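## Task

Move the white radish and the tomato out of the pan and into the bag so that each sits completely between the bag's two layers. Every other item, including the white ball, must finish in the pan. The filled part of the bag must rest on the table, with no more than one corner on an arm's base, no part of the bag in the pan, and no part hanging more than a finger's width beyond the table edge.

## Robot and tools

ROBOT. There are two arms, left_arm and right_arm. Each has six joints, listed always as waist, shoulder, elbow, wrist pitch, wrist yaw, wrist roll, plus a parallel gripper. Stated joint ranges in rad: waist -2.618 to 3.054, shoulder 0.000 to 3.142, elbow 0.000 to 3.142, wrist pitch -1.571 to 1.571, wrist yaw -1.571 to 1.571, wrist roll -2.094 to 2.094. A real end stop may sit up to 0.059 rad either side of these.

FRAMES. Scene frame: origin at table-top height midway between the nominal bases, +z up, +x out across the table, left_arm on the +y side (not the image side). Calibrated bases: left_arm at (-0.019, +0.343, +0.033) m, quat_wxyz (+1.000, 0, 0, -0.008); right_arm at (-0.046, -0.254, +0.023) m, quat_wxyz (+1.000, 0, 0, +0.016); up is +z in both. Each gripper's end_effector_position (m) and end_effector_quat_wxyz are reported in its own arm's base frame; fixed cameras and the table use the scene frame. Reported hand poses can be a few cm off, worse at long reach. The position is the point between the pads, about 1 cm short of the fingertips; fingers point along gripper +z and close along its y axis.

ROW FORMAT. Every row has 14 numbers in [-1, 1]: left_arm's 6 joint values then its opening, then right_arm's 6 joint values then its opening. Both arms are always included. Joint values are offsets, not poses: they count from the Joint targets in force when the action (or move) begins, not from the previous row, so repeating a value keeps moving further. Scale: 1.0 equals 2.224 rad for waist, shoulder and elbow, and 8.485 rad for the three wrist joints. Opening is absolute: +1 fully open, -1 shut. Sending 0 for an arm's joints holds it at its targets; to keep a gripper unchanged resend its current command, since 0 is a half-open command.

execute_actions(actions, cameras). actions is a list of actions; each action is a list of up to 15 rows, one row per 1/30 s step; if fewer than 15 rows, the last repeats to fill 15 steps. An empty list just reports state and images. An action asking any joint to go more than 0.059 rad beyond its range (from the start targets) is rejected for both arms; a malformed or failing first action rejects the whole call. A joint pushed past its real end stops there and the result may say "joint sent to its limit". Per step each joint target stays within 0.339 rad (big joints) or 2.2 rad (wrist) of its measured angle, and targets placing the gripper over 200 mm from where it is get scaled back, so big offsets need several actions.

move(target, speed, blend, opening_speed, blocking, cameras). target is one 14-number row or a list of up to 15 rows; all rows are offsets from the same starting Joint targets. All joints interpolate together, so the gripper travels in a curve, with no avoidance of objects or the other arm. speed: rad/s for the joint with farthest to go, 0.01 to 12.57, default 0.5, one value or one per target. blend: rad of corner rounding per target, default 0. opening_speed: rate of opening change per second, at least 0.2; use a low value to close gently on soft items. Paths take at least 0.5 s; beyond 10 s they stop short. blocking=false returns after about 0.5 s while motion continues. The result adds a "move:" line: done, off_target (resting over 0.035 rad from target), moving, held or fault, possibly limits=held. Done does not mean contact-free.

wait(seconds 0 to 10, cameras) lets the scene run with commands held. stop(cameras) brakes a running move. zoom_image(camera, region [x0, y0, x1, y1], at most 504 by 504 px, origin top-left) enlarges part of a camera's latest image. finished_scene(scene) closes the current scene, given its number, irreversibly; calls after it in the same reply act in the next scene.

CAMERAS (all 896x504): cam_head_left, cam_head_right, cam_high, cam_low, cam_left_wrist, cam_right_wrist. cameras argument: omitted, null or ["all"] gives all, [] gives none; an unknown name voids the call.

RESULTS. Joint positions (rad, gripper gap in m, 0.094 open) and Joint velocities ("within noise" when still), Joint targets (base for next offsets), Tool commands, grip_measured (same scale as opening; may read up to about 2.7 mm wide when empty, and narrower than a squeezed part), Joint torques (N m, offset and noisy; joints 1 to 3 wrap at ±28). "joint command not followed" means the clearance check altered targets. Past about 0.05 below the touch reading the gripper squeezes at full force (about 50 to 64 N per pad); to release, command well above grip_measured.

AVOID. Dropping or releasing moving items, slamming, hard pushes, any arm-to-arm contact (including one gripper closing on the other's fingers), and anything leaving the table. Loose items may get brief random nudges. Holding loads, long reach, or pushing into unreachable poses heats motors: MOTOR HOT at 75 °C, at 90 °C the arm folds and idles for the rest of the scene, at 100 °C it goes limp. To end a push, command targets back past the measured positions.

Each tool is called as name(argument=value, ...) on one line, values as JSON.

## Session

execute_actions(actions=[])

Scene clock: 0.00 s.
left_arm: end_effector_position=(+0.4004, -0.0007, +0.0974) grip_measured=+1.000 end_effector_quat_wxyz=(+0.587, -0.029, +0.806, +0.069) | right_arm: end_effector_position=(+0.3897, -0.0329, +0.0731) grip_measured=+1.000 end_effector_quat_wxyz=(+0.525, +0.060, +0.848, -0.037)
Joint positions: left_arm=[-0.108 1.582 0.391 0.875 -0.249 0.001 0.094] | right_arm=[-0.048 1.537 0.415 0.659 0.083 0.041 0.094]
Joint velocities: within noise
Joint torques (N m): no reading
Heat: left arm: 25 °C; right arm: 28 °C.
Joint targets: left_arm=[-0.108 1.579 0.395 0.869 -0.249 0.001] | right_arm=[-0.048 1.527 0.425 0.672 0.084 0.041]
Tool commands: left_gripper/opening=+1.0 right_gripper/opening=+1.0

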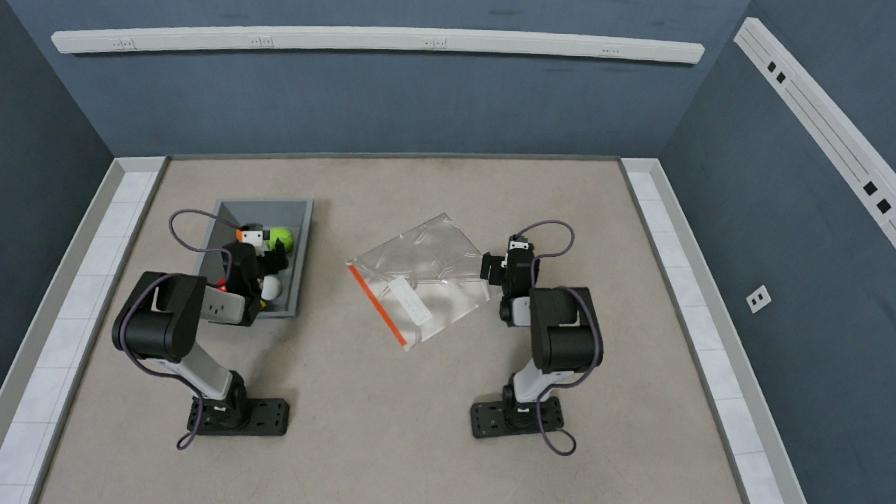

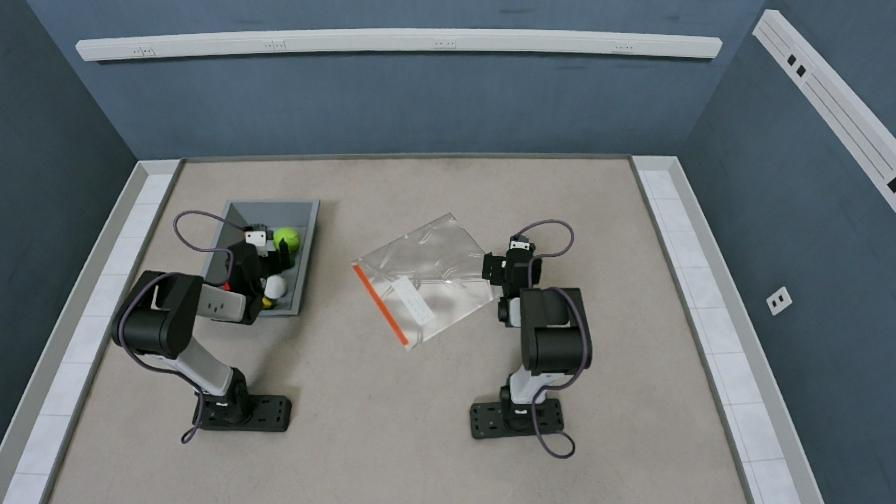

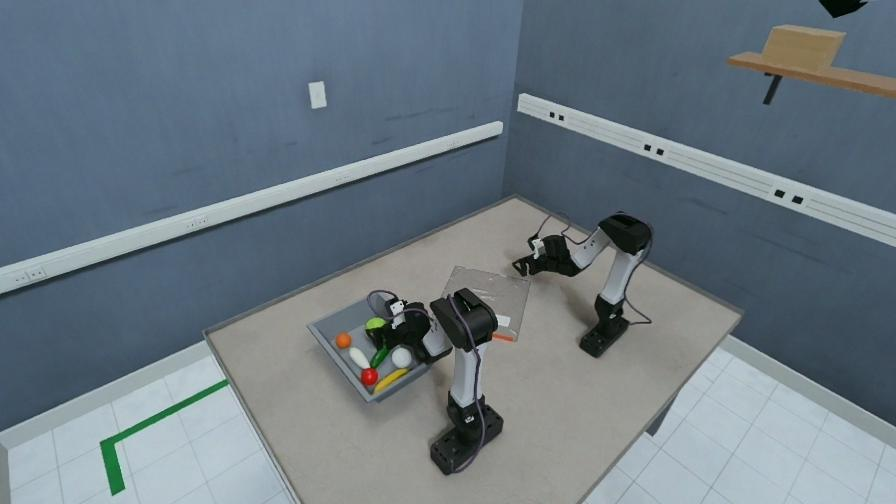

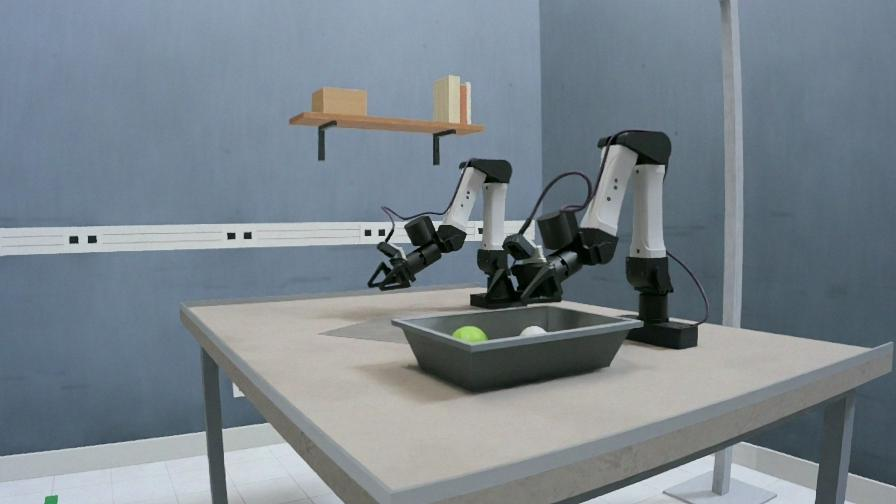

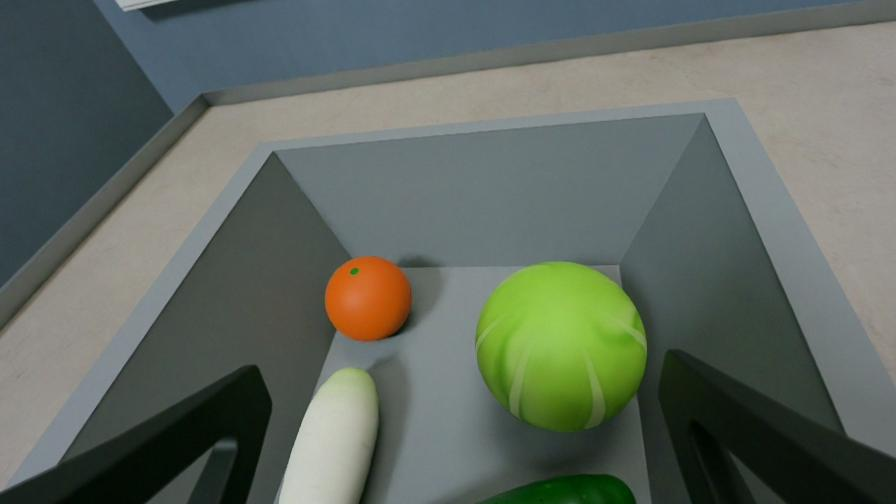

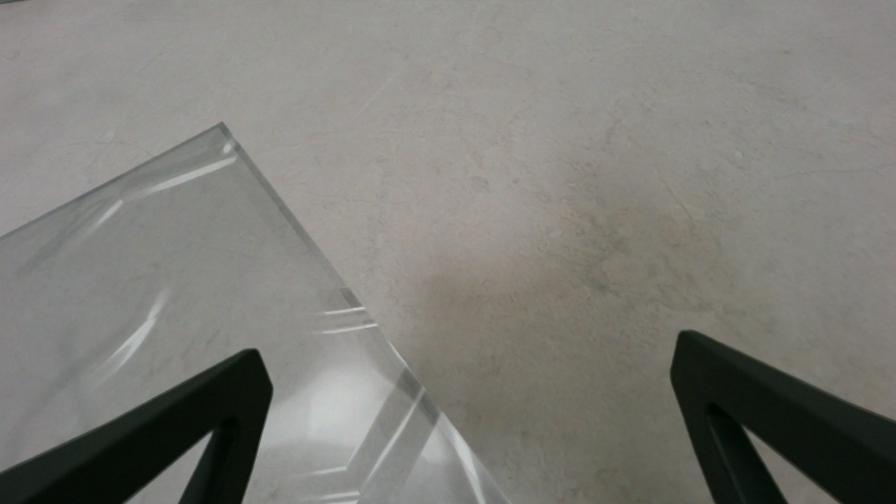

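zoom_image(camera="cam_head_left", region=[330, 200, 530, 360])

zoom_image(camera="cam_head_right", region=[330, 200, 530, 360])

zoom_image(camera="cam_high", region=[290, 240, 550, 420])

Scaled by 2.520 from the camera's 896x504 image, which has a finer 1280x720 frame.

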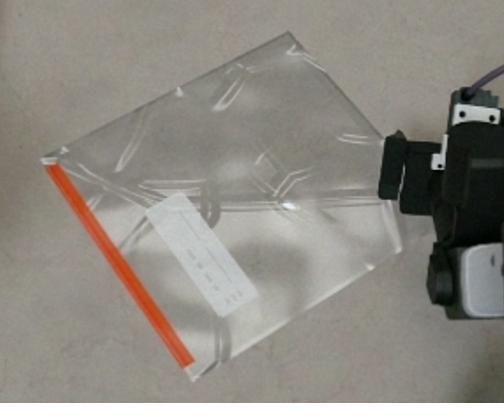

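Scaled by 2.520 from the camera's 896x504 image, which has a finer 1280x720 frame.

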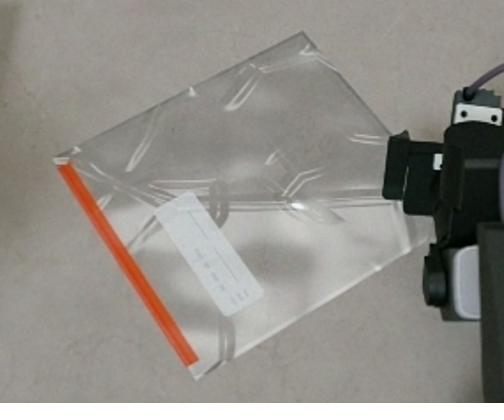

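Scaled by 1.938 from the camera's 896x504 image, which has a finer 1280x720 frame.

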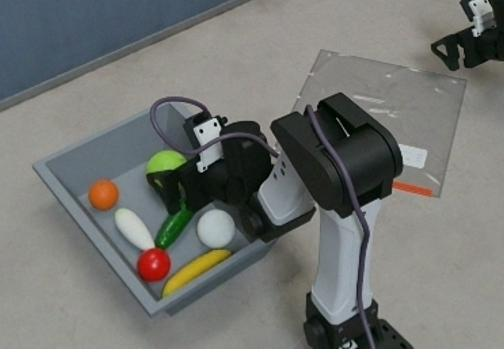

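move(target=[0.0486,0.1169,0.6817,-0.2876,0.0293,0,1,0.2014,0.1403,0.6682,-0.2643,-0.0099,-0.0048,1], speed=1.2)

Scene clock: 6.30 s.
left_arm: end_effector_position=(+0.3459, +0.0007, +0.2014) grip_measured=+1.000 end_effector_quat_wxyz=(+0.041, +0.003, +0.999, +0.008) | right_arm: end_effector_position=(+0.3176, +0.1311, +0.1984) grip_measured=+1.000 end_effector_quat_wxyz=(+0.033, -0.193, +0.981, +0.002)
Joint positions: left_arm=[-0.006 1.821 1.892 -1.559 -0.016 0.001 0.094] | right_arm=[0.396 1.825 1.886 -1.565 0.009 0.008 0.094]
Joint velocities: within noise
Joint torques (N m): left_arm=[0.75 -6.89 8.65 0.46 0.13 -0.05] | right_arm=[0.43 -6.76 8.32 0.33 -0.11 -0.03]
Heat: left arm: 27 °C; right arm: 28 °C.
Joint targets: left_arm=[0.001 1.839 1.911 -1.572 0.000 0.001] | right_arm=[0.400 1.839 1.912 -1.570 0.000 0.000]
move: done

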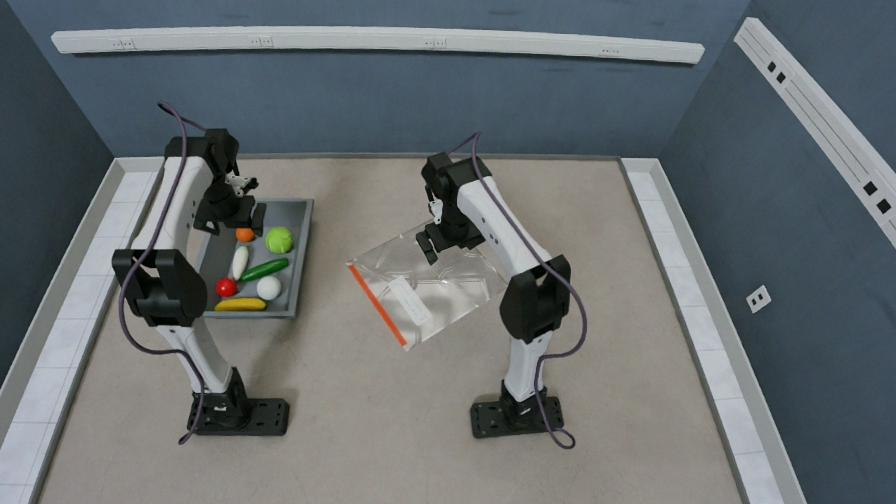

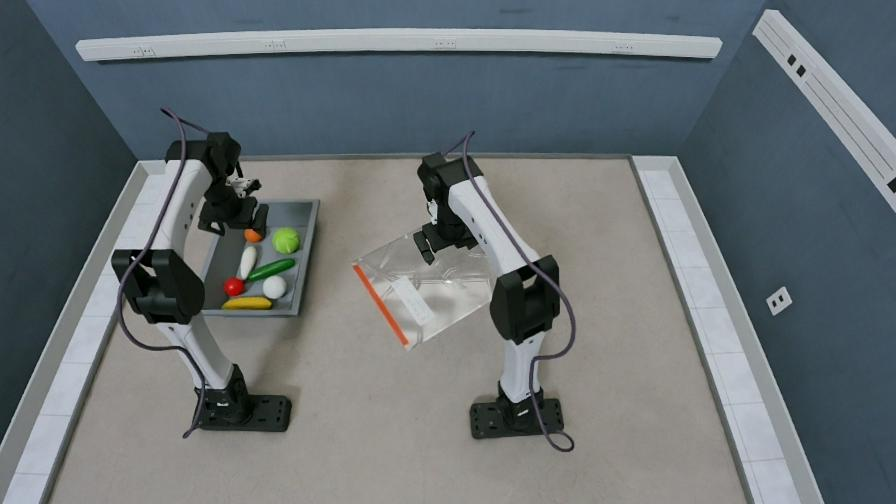

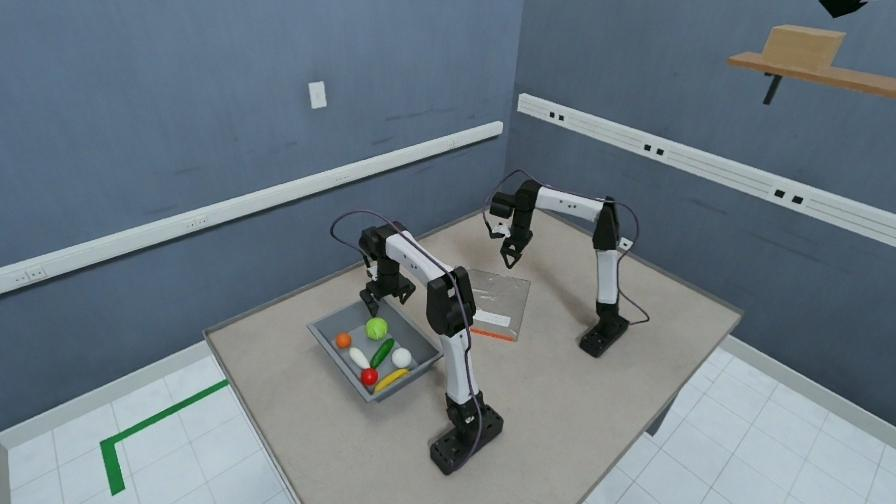

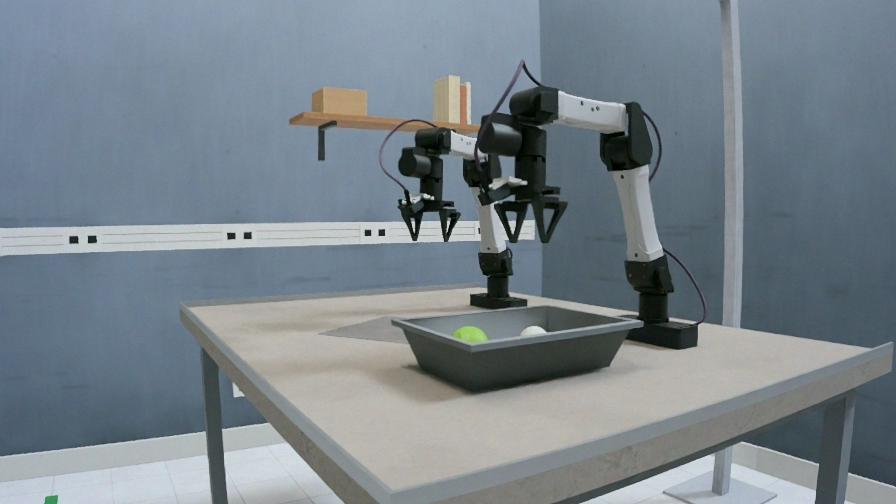

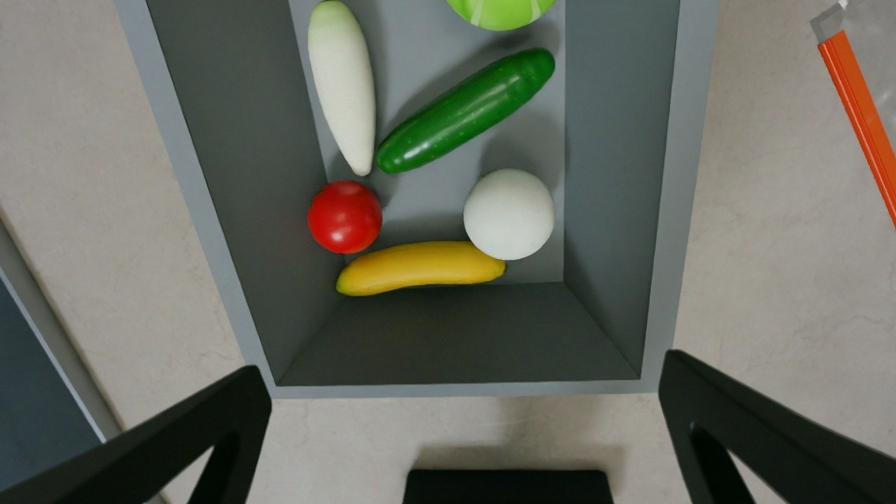

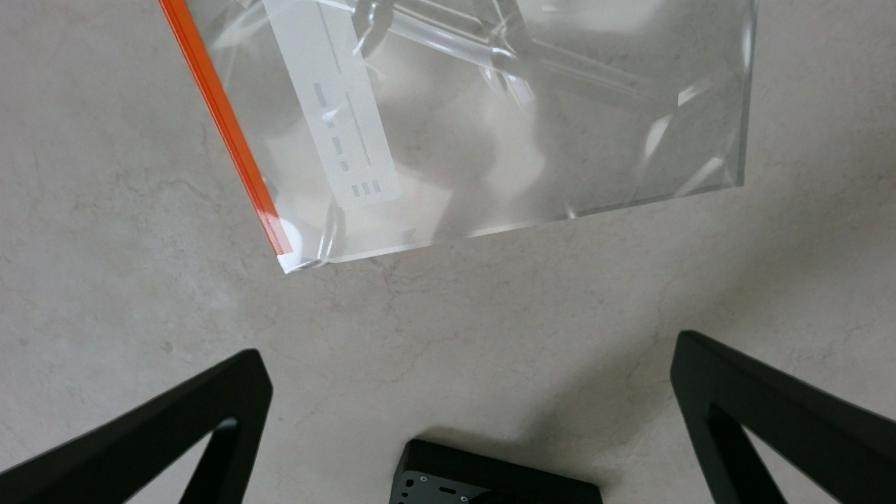

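move(target=[-0.3597,-0.4308,-0.6763,0.1703,0,0,1,0,0,0,0,0,0,1], speed=1.2)

zoom_image(camera="cam_left_wrist", region=[196, 50, 700, 450])

Scene clock: 10.03 s.
left_arm: end_effector_position=(+0.2128, -0.2137, +0.1208) grip_measured=+1.000 end_effector_quat_wxyz=(+0.430, +0.340, +0.818, -0.175) | right_arm: end_effector_position=(+0.3174, +0.1311, +0.1984) grip_measured=+1.000 end_effector_quat_wxyz=(+0.033, -0.193, +0.981, +0.002)
Joint positions: left_arm=[-0.793 0.89 0.418 -0.132 -0.01 0.001 0.094] | right_arm=[0.396 1.825 1.886 -1.566 0.009 0.007 0.094]
Joint velocities: within noise
Joint torques (N m): left_arm=[-0.29 -2.37 7.39 2.27 0.1 -0.05] | right_arm=[0.44 -6.78 8.31 0.37 -0.1 -0.03]
Heat: left arm: 27 °C; right arm: 29 °C.
Joint targets: left_arm=[-0.800 0.881 0.407 -0.126 0.000 0.001] | right_arm=[0.400 1.839 1.912 -1.570 0.000 0.000]
move: done

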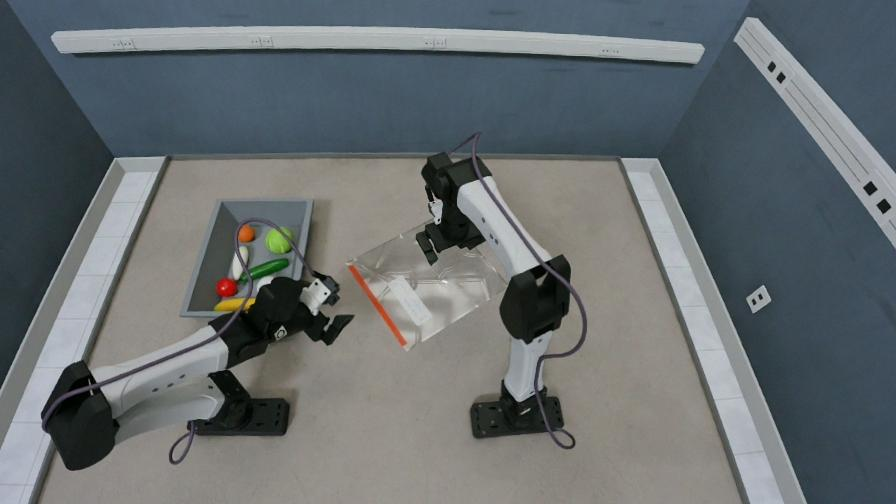

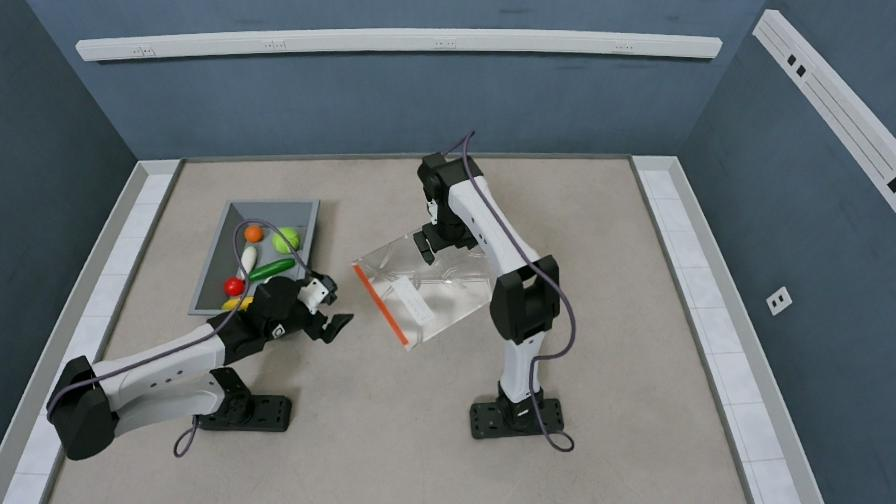

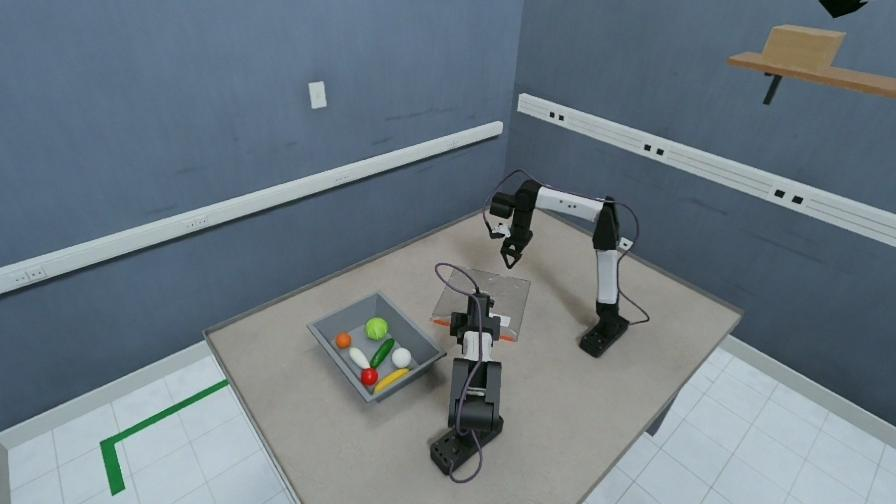

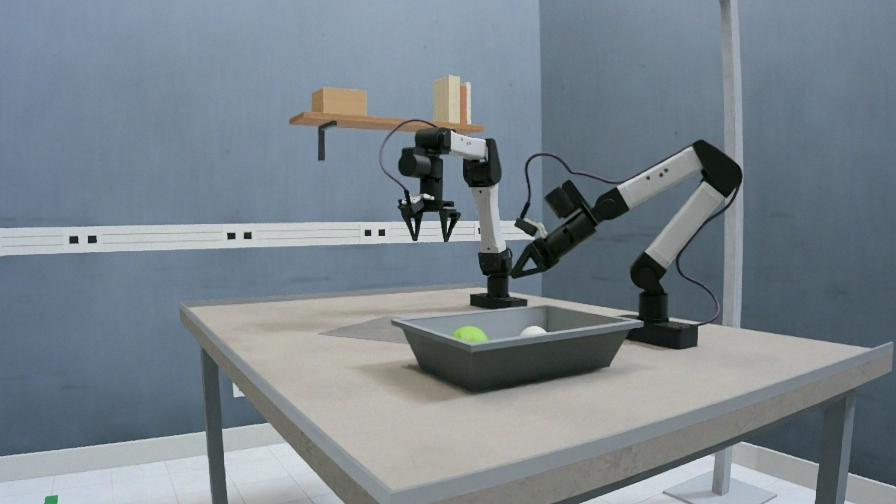

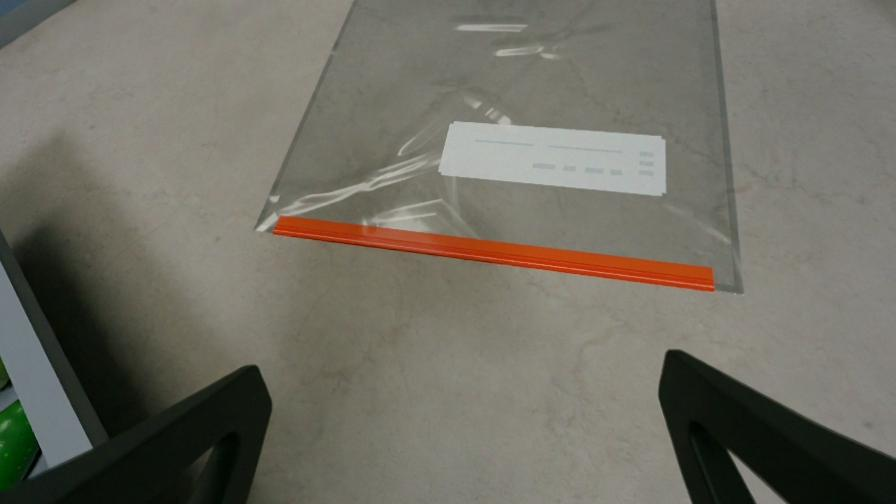

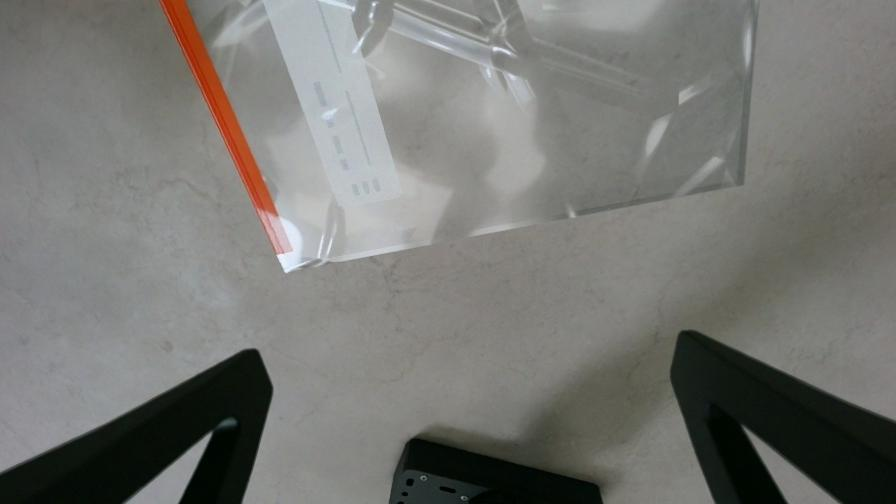

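Scaled by 1.000.

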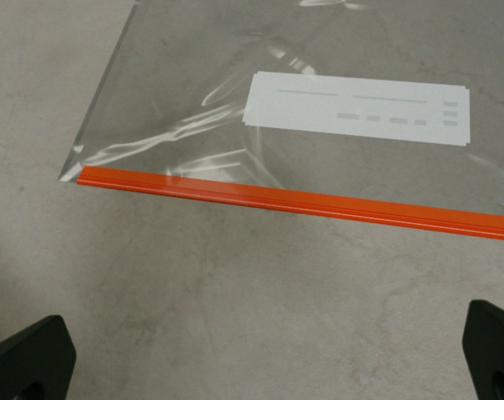

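zoom_image(camera="cam_left_wrist", region=[250, 200, 410, 290])

zoom_image(camera="cam_left_wrist", region=[600, 220, 760, 310])

Scaled by 3.150 from the camera's 896x504 image, which has a finer 1280x720 frame.

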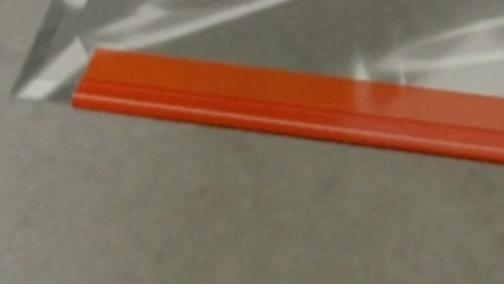

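Scaled by 3.150 from the camera's 896x504 image, which has a finer 1280x720 frame.

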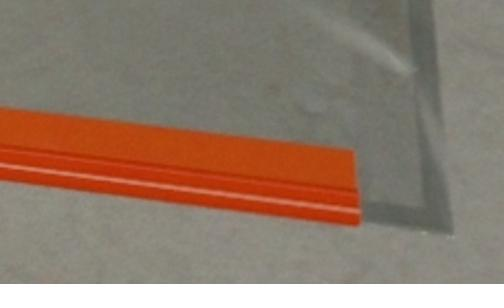

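move(target=[0,0.2539,-0.0785,0.1048,0,0,1,0,0,0,0,0,0,1], speed=1, cameras=["cam_left_wrist","cam_low"])

zoom_image(camera="cam_left_wrist", region=[250, 120, 650, 345])

Scene clock: 14.13 s.
left_arm: end_effector_position=(+0.2489, -0.2504, +0.0653) grip_measured=+1.000 end_effector_quat_wxyz=(+0.497, +0.324, +0.779, -0.203) | right_arm: end_effector_position=(+0.3174, +0.1311, +0.1984) grip_measured=+1.000 end_effector_quat_wxyz=(+0.033, -0.193, +0.981, +0.002)
Joint positions: left_arm=[-0.793 1.436 0.241 0.757 -0.01 0.001 0.094] | right_arm=[0.396 1.825 1.886 -1.566 0.009 0.007 0.094]
Joint velocities: within noise
Joint torques (N m): left_arm=[-0.28 -3.23 5.07 2.41 0.1 -0.06] | right_arm=[0.43 -6.76 8.32 0.37 -0.1 -0.02]
Heat: left arm: 29 °C; right arm: 29 °C.
Joint targets: left_arm=[-0.800 1.445 0.233 0.763 0.000 0.001] | right_arm=[0.400 1.839 1.912 -1.570 0.000 0.000]
move: done
Images, in order (width x height): cam_low 896x504, cam_left_wrist 896x504.

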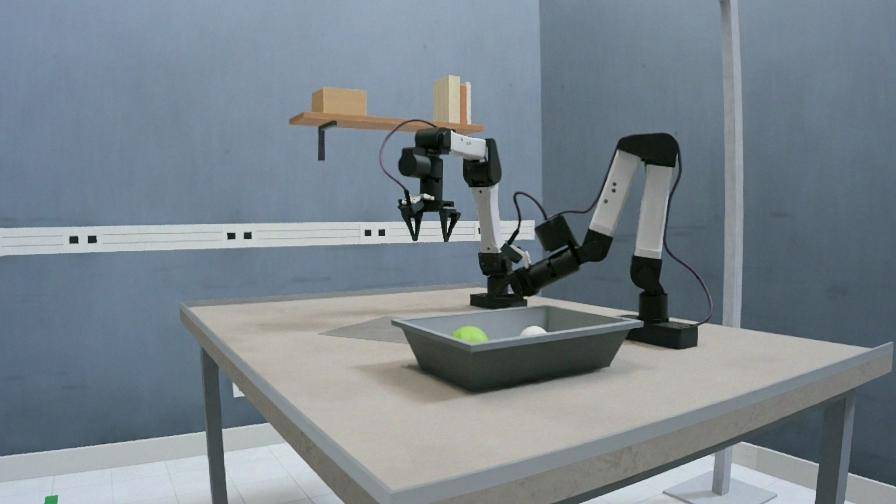

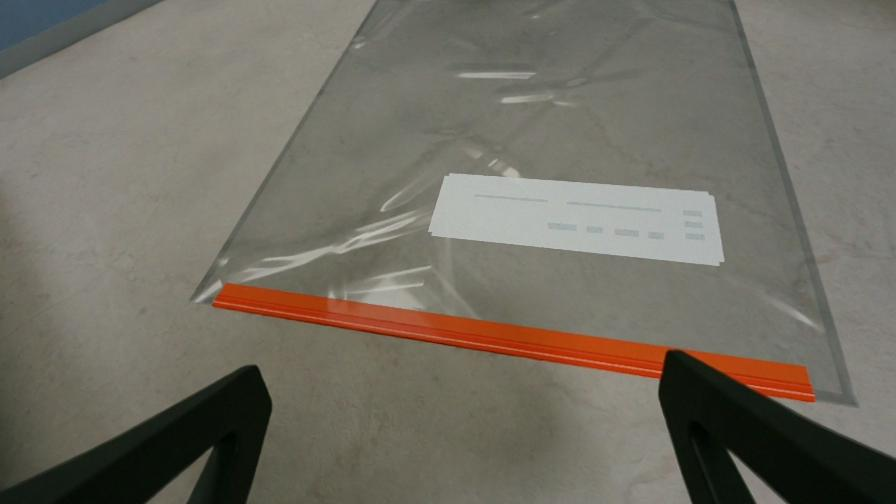

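Scaled by 1.260 from the camera's 896x504 image, which has a finer 1280x720 frame.

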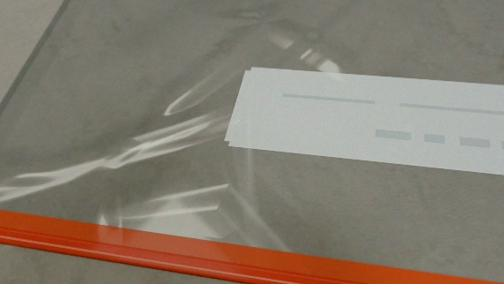

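move(target=[0,-0.4694,-0.0495,-0.1102,0,0,1,0.1524,0.1443,0.0148,0.0264,0,0.0206,-0.1], speed=1, cameras=["cam_left_wrist","cam_right_wrist","cam_head_left","cam_low"])

Scene clock: 17.50 s.
left_arm: end_effector_position=(+0.1791, -0.1795, +0.1080) grip_measured=+1.000 end_effector_quat_wxyz=(+0.501, +0.323, +0.777, -0.205) | right_arm: end_effector_position=(+0.3049, +0.2772, +0.0909) grip_measured=-0.099 end_effector_quat_wxyz=(-0.007, -0.282, +0.959, -0.006)
Joint positions: left_arm=[-0.793 0.408 0.135 -0.155 -0.01 0.001 0.094] | right_arm=[0.74 2.149 1.918 -1.357 0.006 0.167 0.042]
Joint velocities: within noise
Joint torques (N m): left_arm=[-0.28 0.27 7.5 2.15 0.1 -0.04] | right_arm=[-0.12 -9.72 8.58 0.33 -0.07 0.14]
Heat: left arm: 29 °C; right arm: 30 °C.
Joint targets: left_arm=[-0.800 0.402 0.122 -0.172 0.000 0.001] | right_arm=[0.739 2.160 1.945 -1.346 0.000 0.175]
move: done
Images, in order (width x height): cam_head_left 896x504, cam_low 896x504, cam_left_wrist 896x504, cam_right_wrist 896x504.

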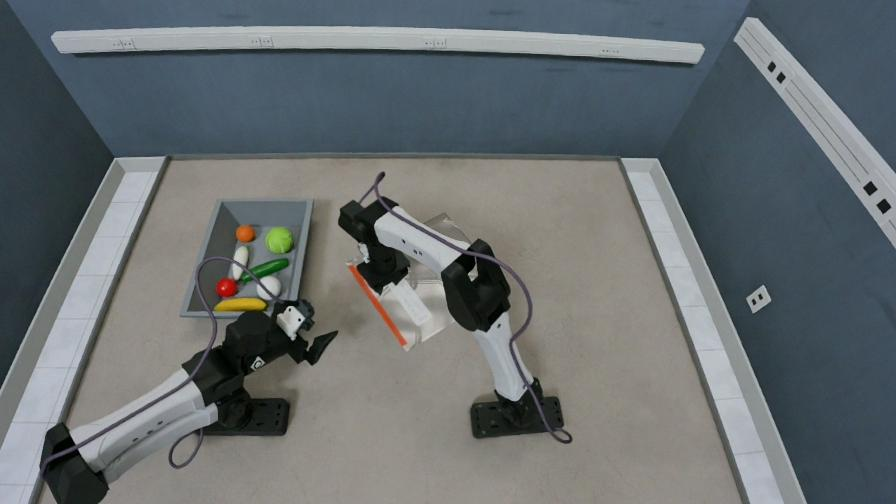

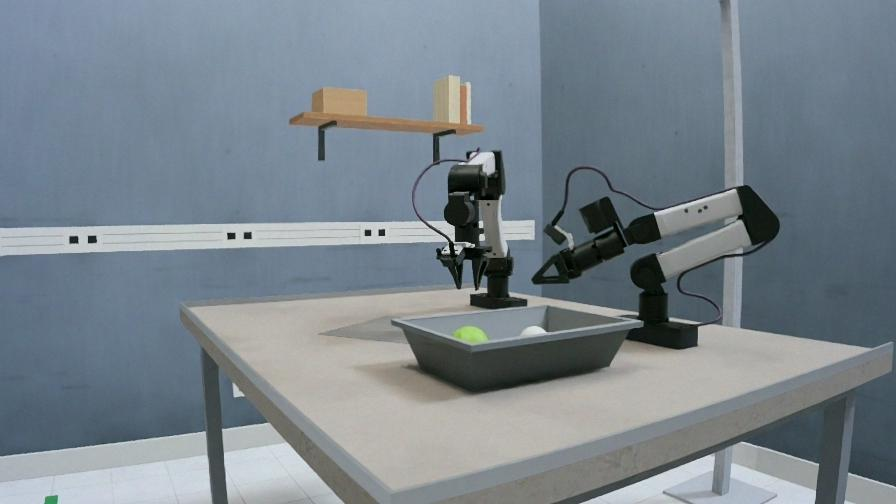

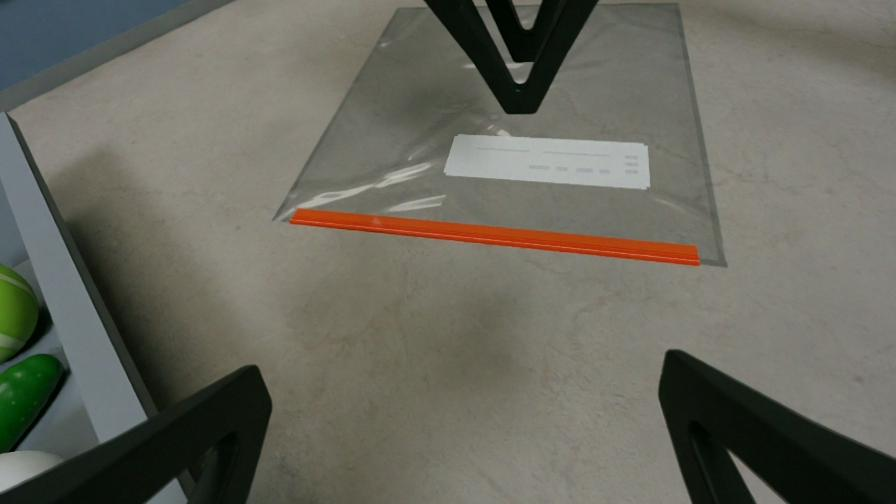

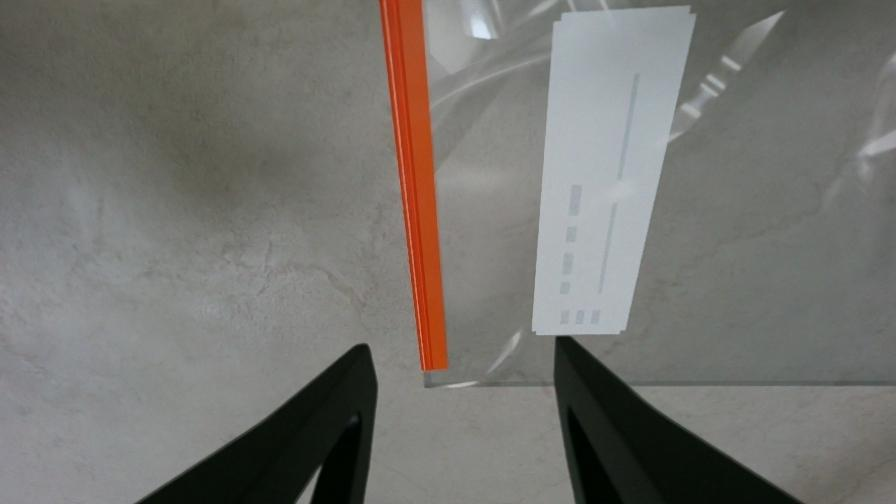

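move(target=[0,0,0,0,0,0,1,0.0229,0.0135,-0.1228,0.0355,0,-0.0132,-0.36], speed=0.5, cameras=["cam_left_wrist","cam_right_wrist"])

zoom_image(camera="cam_left_wrist", region=[350, 80, 650, 250])

Scene clock: 20.10 s.
left_arm: end_effector_position=(+0.1790, -0.1794, +0.1077) grip_measured=+1.000 end_effector_quat_wxyz=(+0.500, +0.323, +0.777, -0.205) | right_arm: end_effector_position=(+0.2946, +0.2938, +0.0180) grip_measured=-0.359 end_effector_quat_wxyz=(+0.005, -0.350, +0.937, -0.001)
Joint positions: left_arm=[-0.793 0.408 0.135 -0.156 -0.01 0.001 0.094] | right_arm=[0.786 2.179 1.673 -1.057 0.006 0.071 0.03]
Joint velocities: within noise
Joint torques (N m): left_arm=[-0.29 0.28 7.5 2.18 0.11 -0.05] | right_arm=[0.39 -9.83 5.71 0.44 -0.08 0]
Heat: left arm: 30 °C; right arm: 30 °C.
Joint targets: left_arm=[-0.800 0.402 0.122 -0.172 0.000 0.001] | right_arm=[0.790 2.190 1.671 -1.045 0.000 0.063]
move: done
Images, in order (width x height): cam_left_wrist 896x504, cam_right_wrist 896x504.

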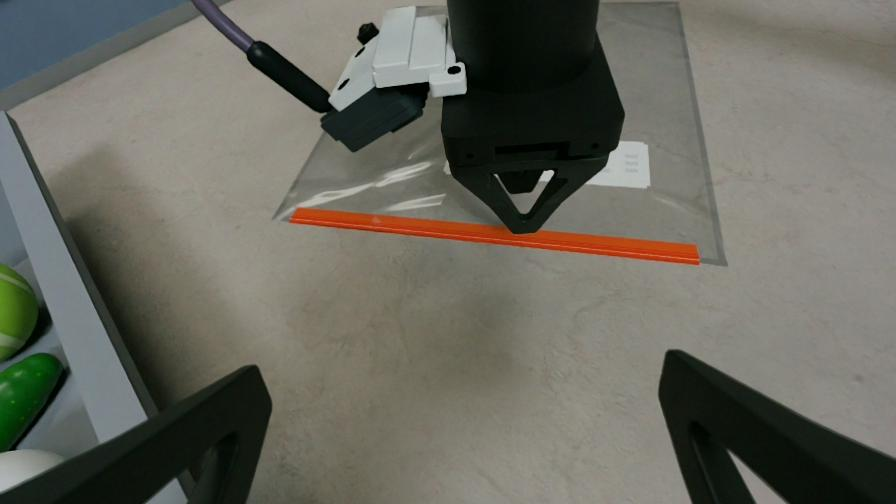

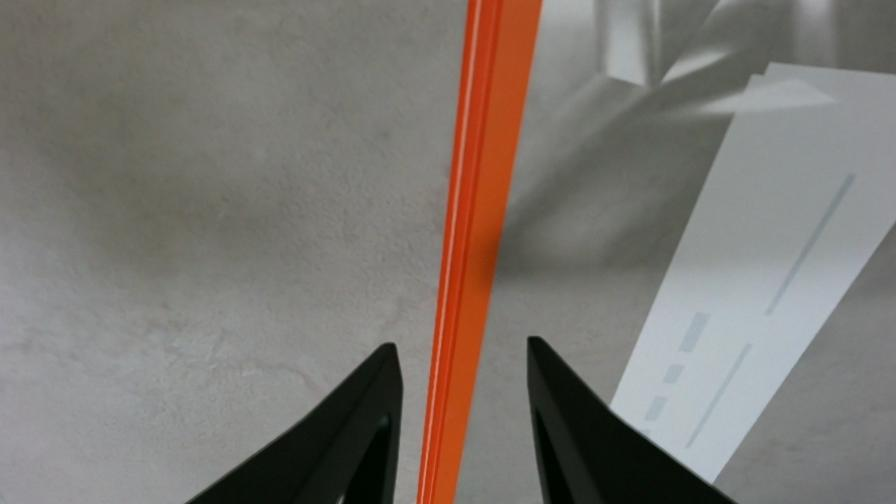

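Scaled by 1.680 from the camera's 896x504 image, which has a finer 1280x720 frame.

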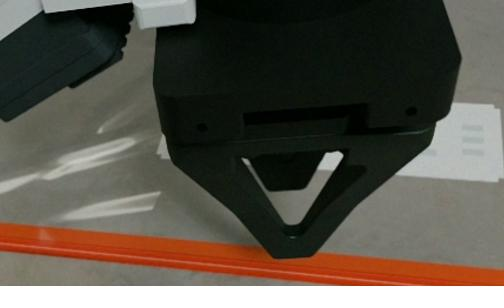

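move(target=[0,0,0,0,0,0,1,0.0052,0.0162,-0.0274,0.011,0,0.015,-0.53], speed=0.2, cameras=["cam_left_wrist","cam_right_wrist"])

zoom_image(camera="cam_left_wrist", region=[430, 170, 630, 280])

Scene clock: 21.97 s.
left_arm: end_effector_position=(+0.1790, -0.1794, +0.1077) grip_measured=+1.000 end_effector_quat_wxyz=(+0.500, +0.323, +0.777, -0.205) | right_arm: end_effector_position=(+0.2916, +0.2960, -0.0078) grip_measured=-0.529 end_effector_quat_wxyz=(+0.004, -0.302, +0.953, -0.001)
Joint positions: left_arm=[-0.793 0.408 0.135 -0.156 -0.01 0.001 0.094] | right_arm=[0.795 2.209 1.615 -0.971 0.006 0.182 0.022]
Joint velocities: within noise
Joint torques (N m): left_arm=[-0.25 0.28 7.46 2.18 0.1 -0.06] | right_arm=[0.68 -9.42 5.23 0.48 -0.06 0.12]
Heat: left arm: 30 °C; right arm: 31 °C.
Joint targets: left_arm=[-0.800 0.402 0.122 -0.172 0.000 0.001] | right_arm=[0.802 2.226 1.611 -0.952 0.000 0.190]
move: done
Images, in order (width x height): cam_left_wrist 896x504, cam_right_wrist 896x504.

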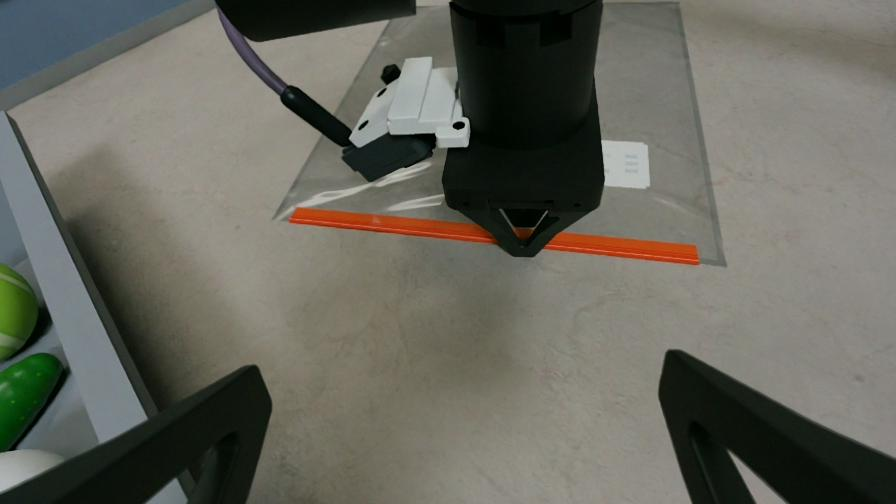

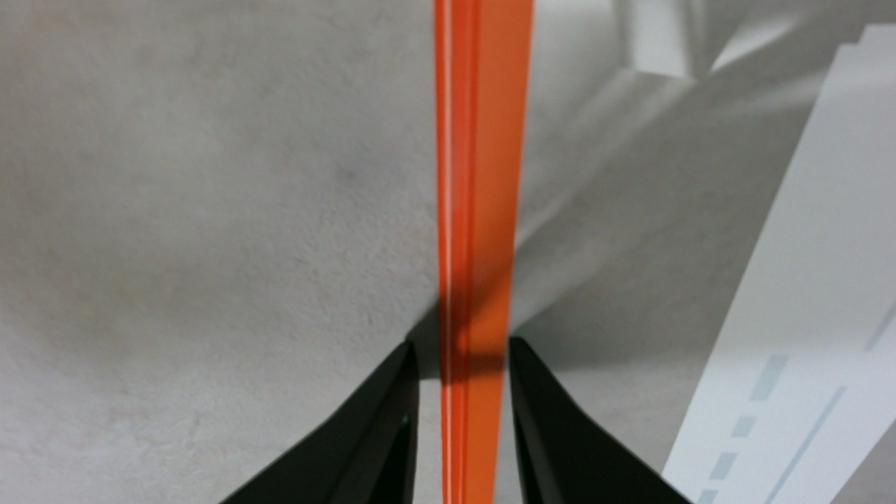

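Scaled by 2.520 from the camera's 896x504 image, which has a finer 1280x720 frame.

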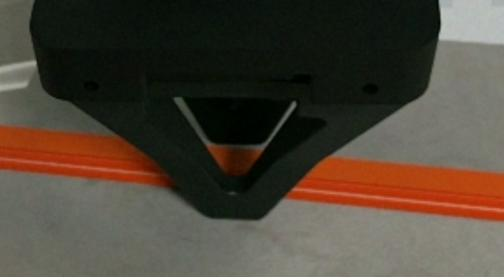

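move(target=[0,0,0,0,0,0,1,0.0054,0.003,-0.0035,0.0012,0,0,-0.6], speed=0.1, cameras=["cam_right_wrist"])

Scene clock: 23.17 s.
left_arm: end_effector_position=(+0.1790, -0.1794, +0.1077) grip_measured=+1.000 end_effector_quat_wxyz=(+0.500, +0.323, +0.777, -0.205) | right_arm: end_effector_position=(+0.2902, +0.2990, -0.0080) grip_measured=-0.599 end_effector_quat_wxyz=(+0.007, -0.305, +0.952, +0.000)
Joint positions: left_arm=[-0.793 0.408 0.135 -0.156 -0.01 0.001 0.094] | right_arm=[0.803 2.209 1.614 -0.964 0.007 0.184 0.019]
Joint velocities: within noise
Joint torques (N m): left_arm=[-0.25 0.25 7.49 2.18 0.09 -0.05] | right_arm=[1.07 -8.83 4.62 0.53 -0.07 0.12]
Heat: left arm: 31 °C; right arm: 31 °C.
Joint targets: left_arm=[-0.800 0.402 0.122 -0.172 0.000 0.001] | right_arm=[0.814 2.233 1.603 -0.941 0.000 0.191]
move: done
Images, in order (width x height): cam_right_wrist 896x504.

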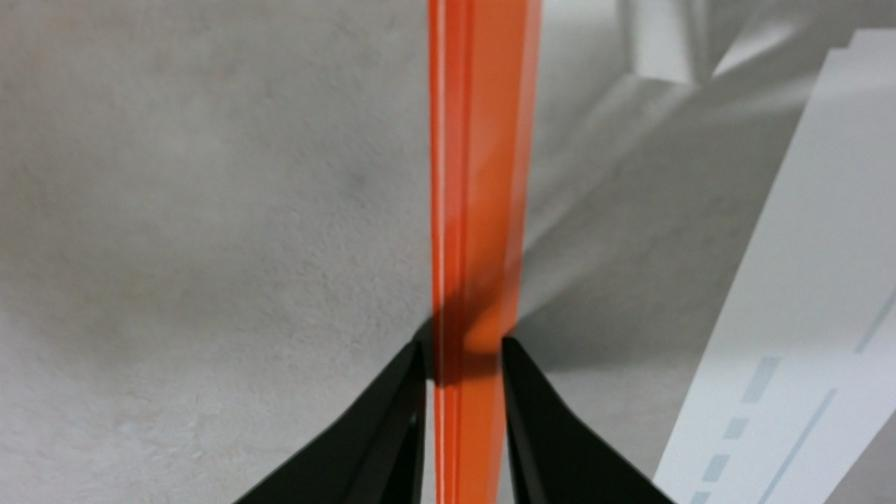

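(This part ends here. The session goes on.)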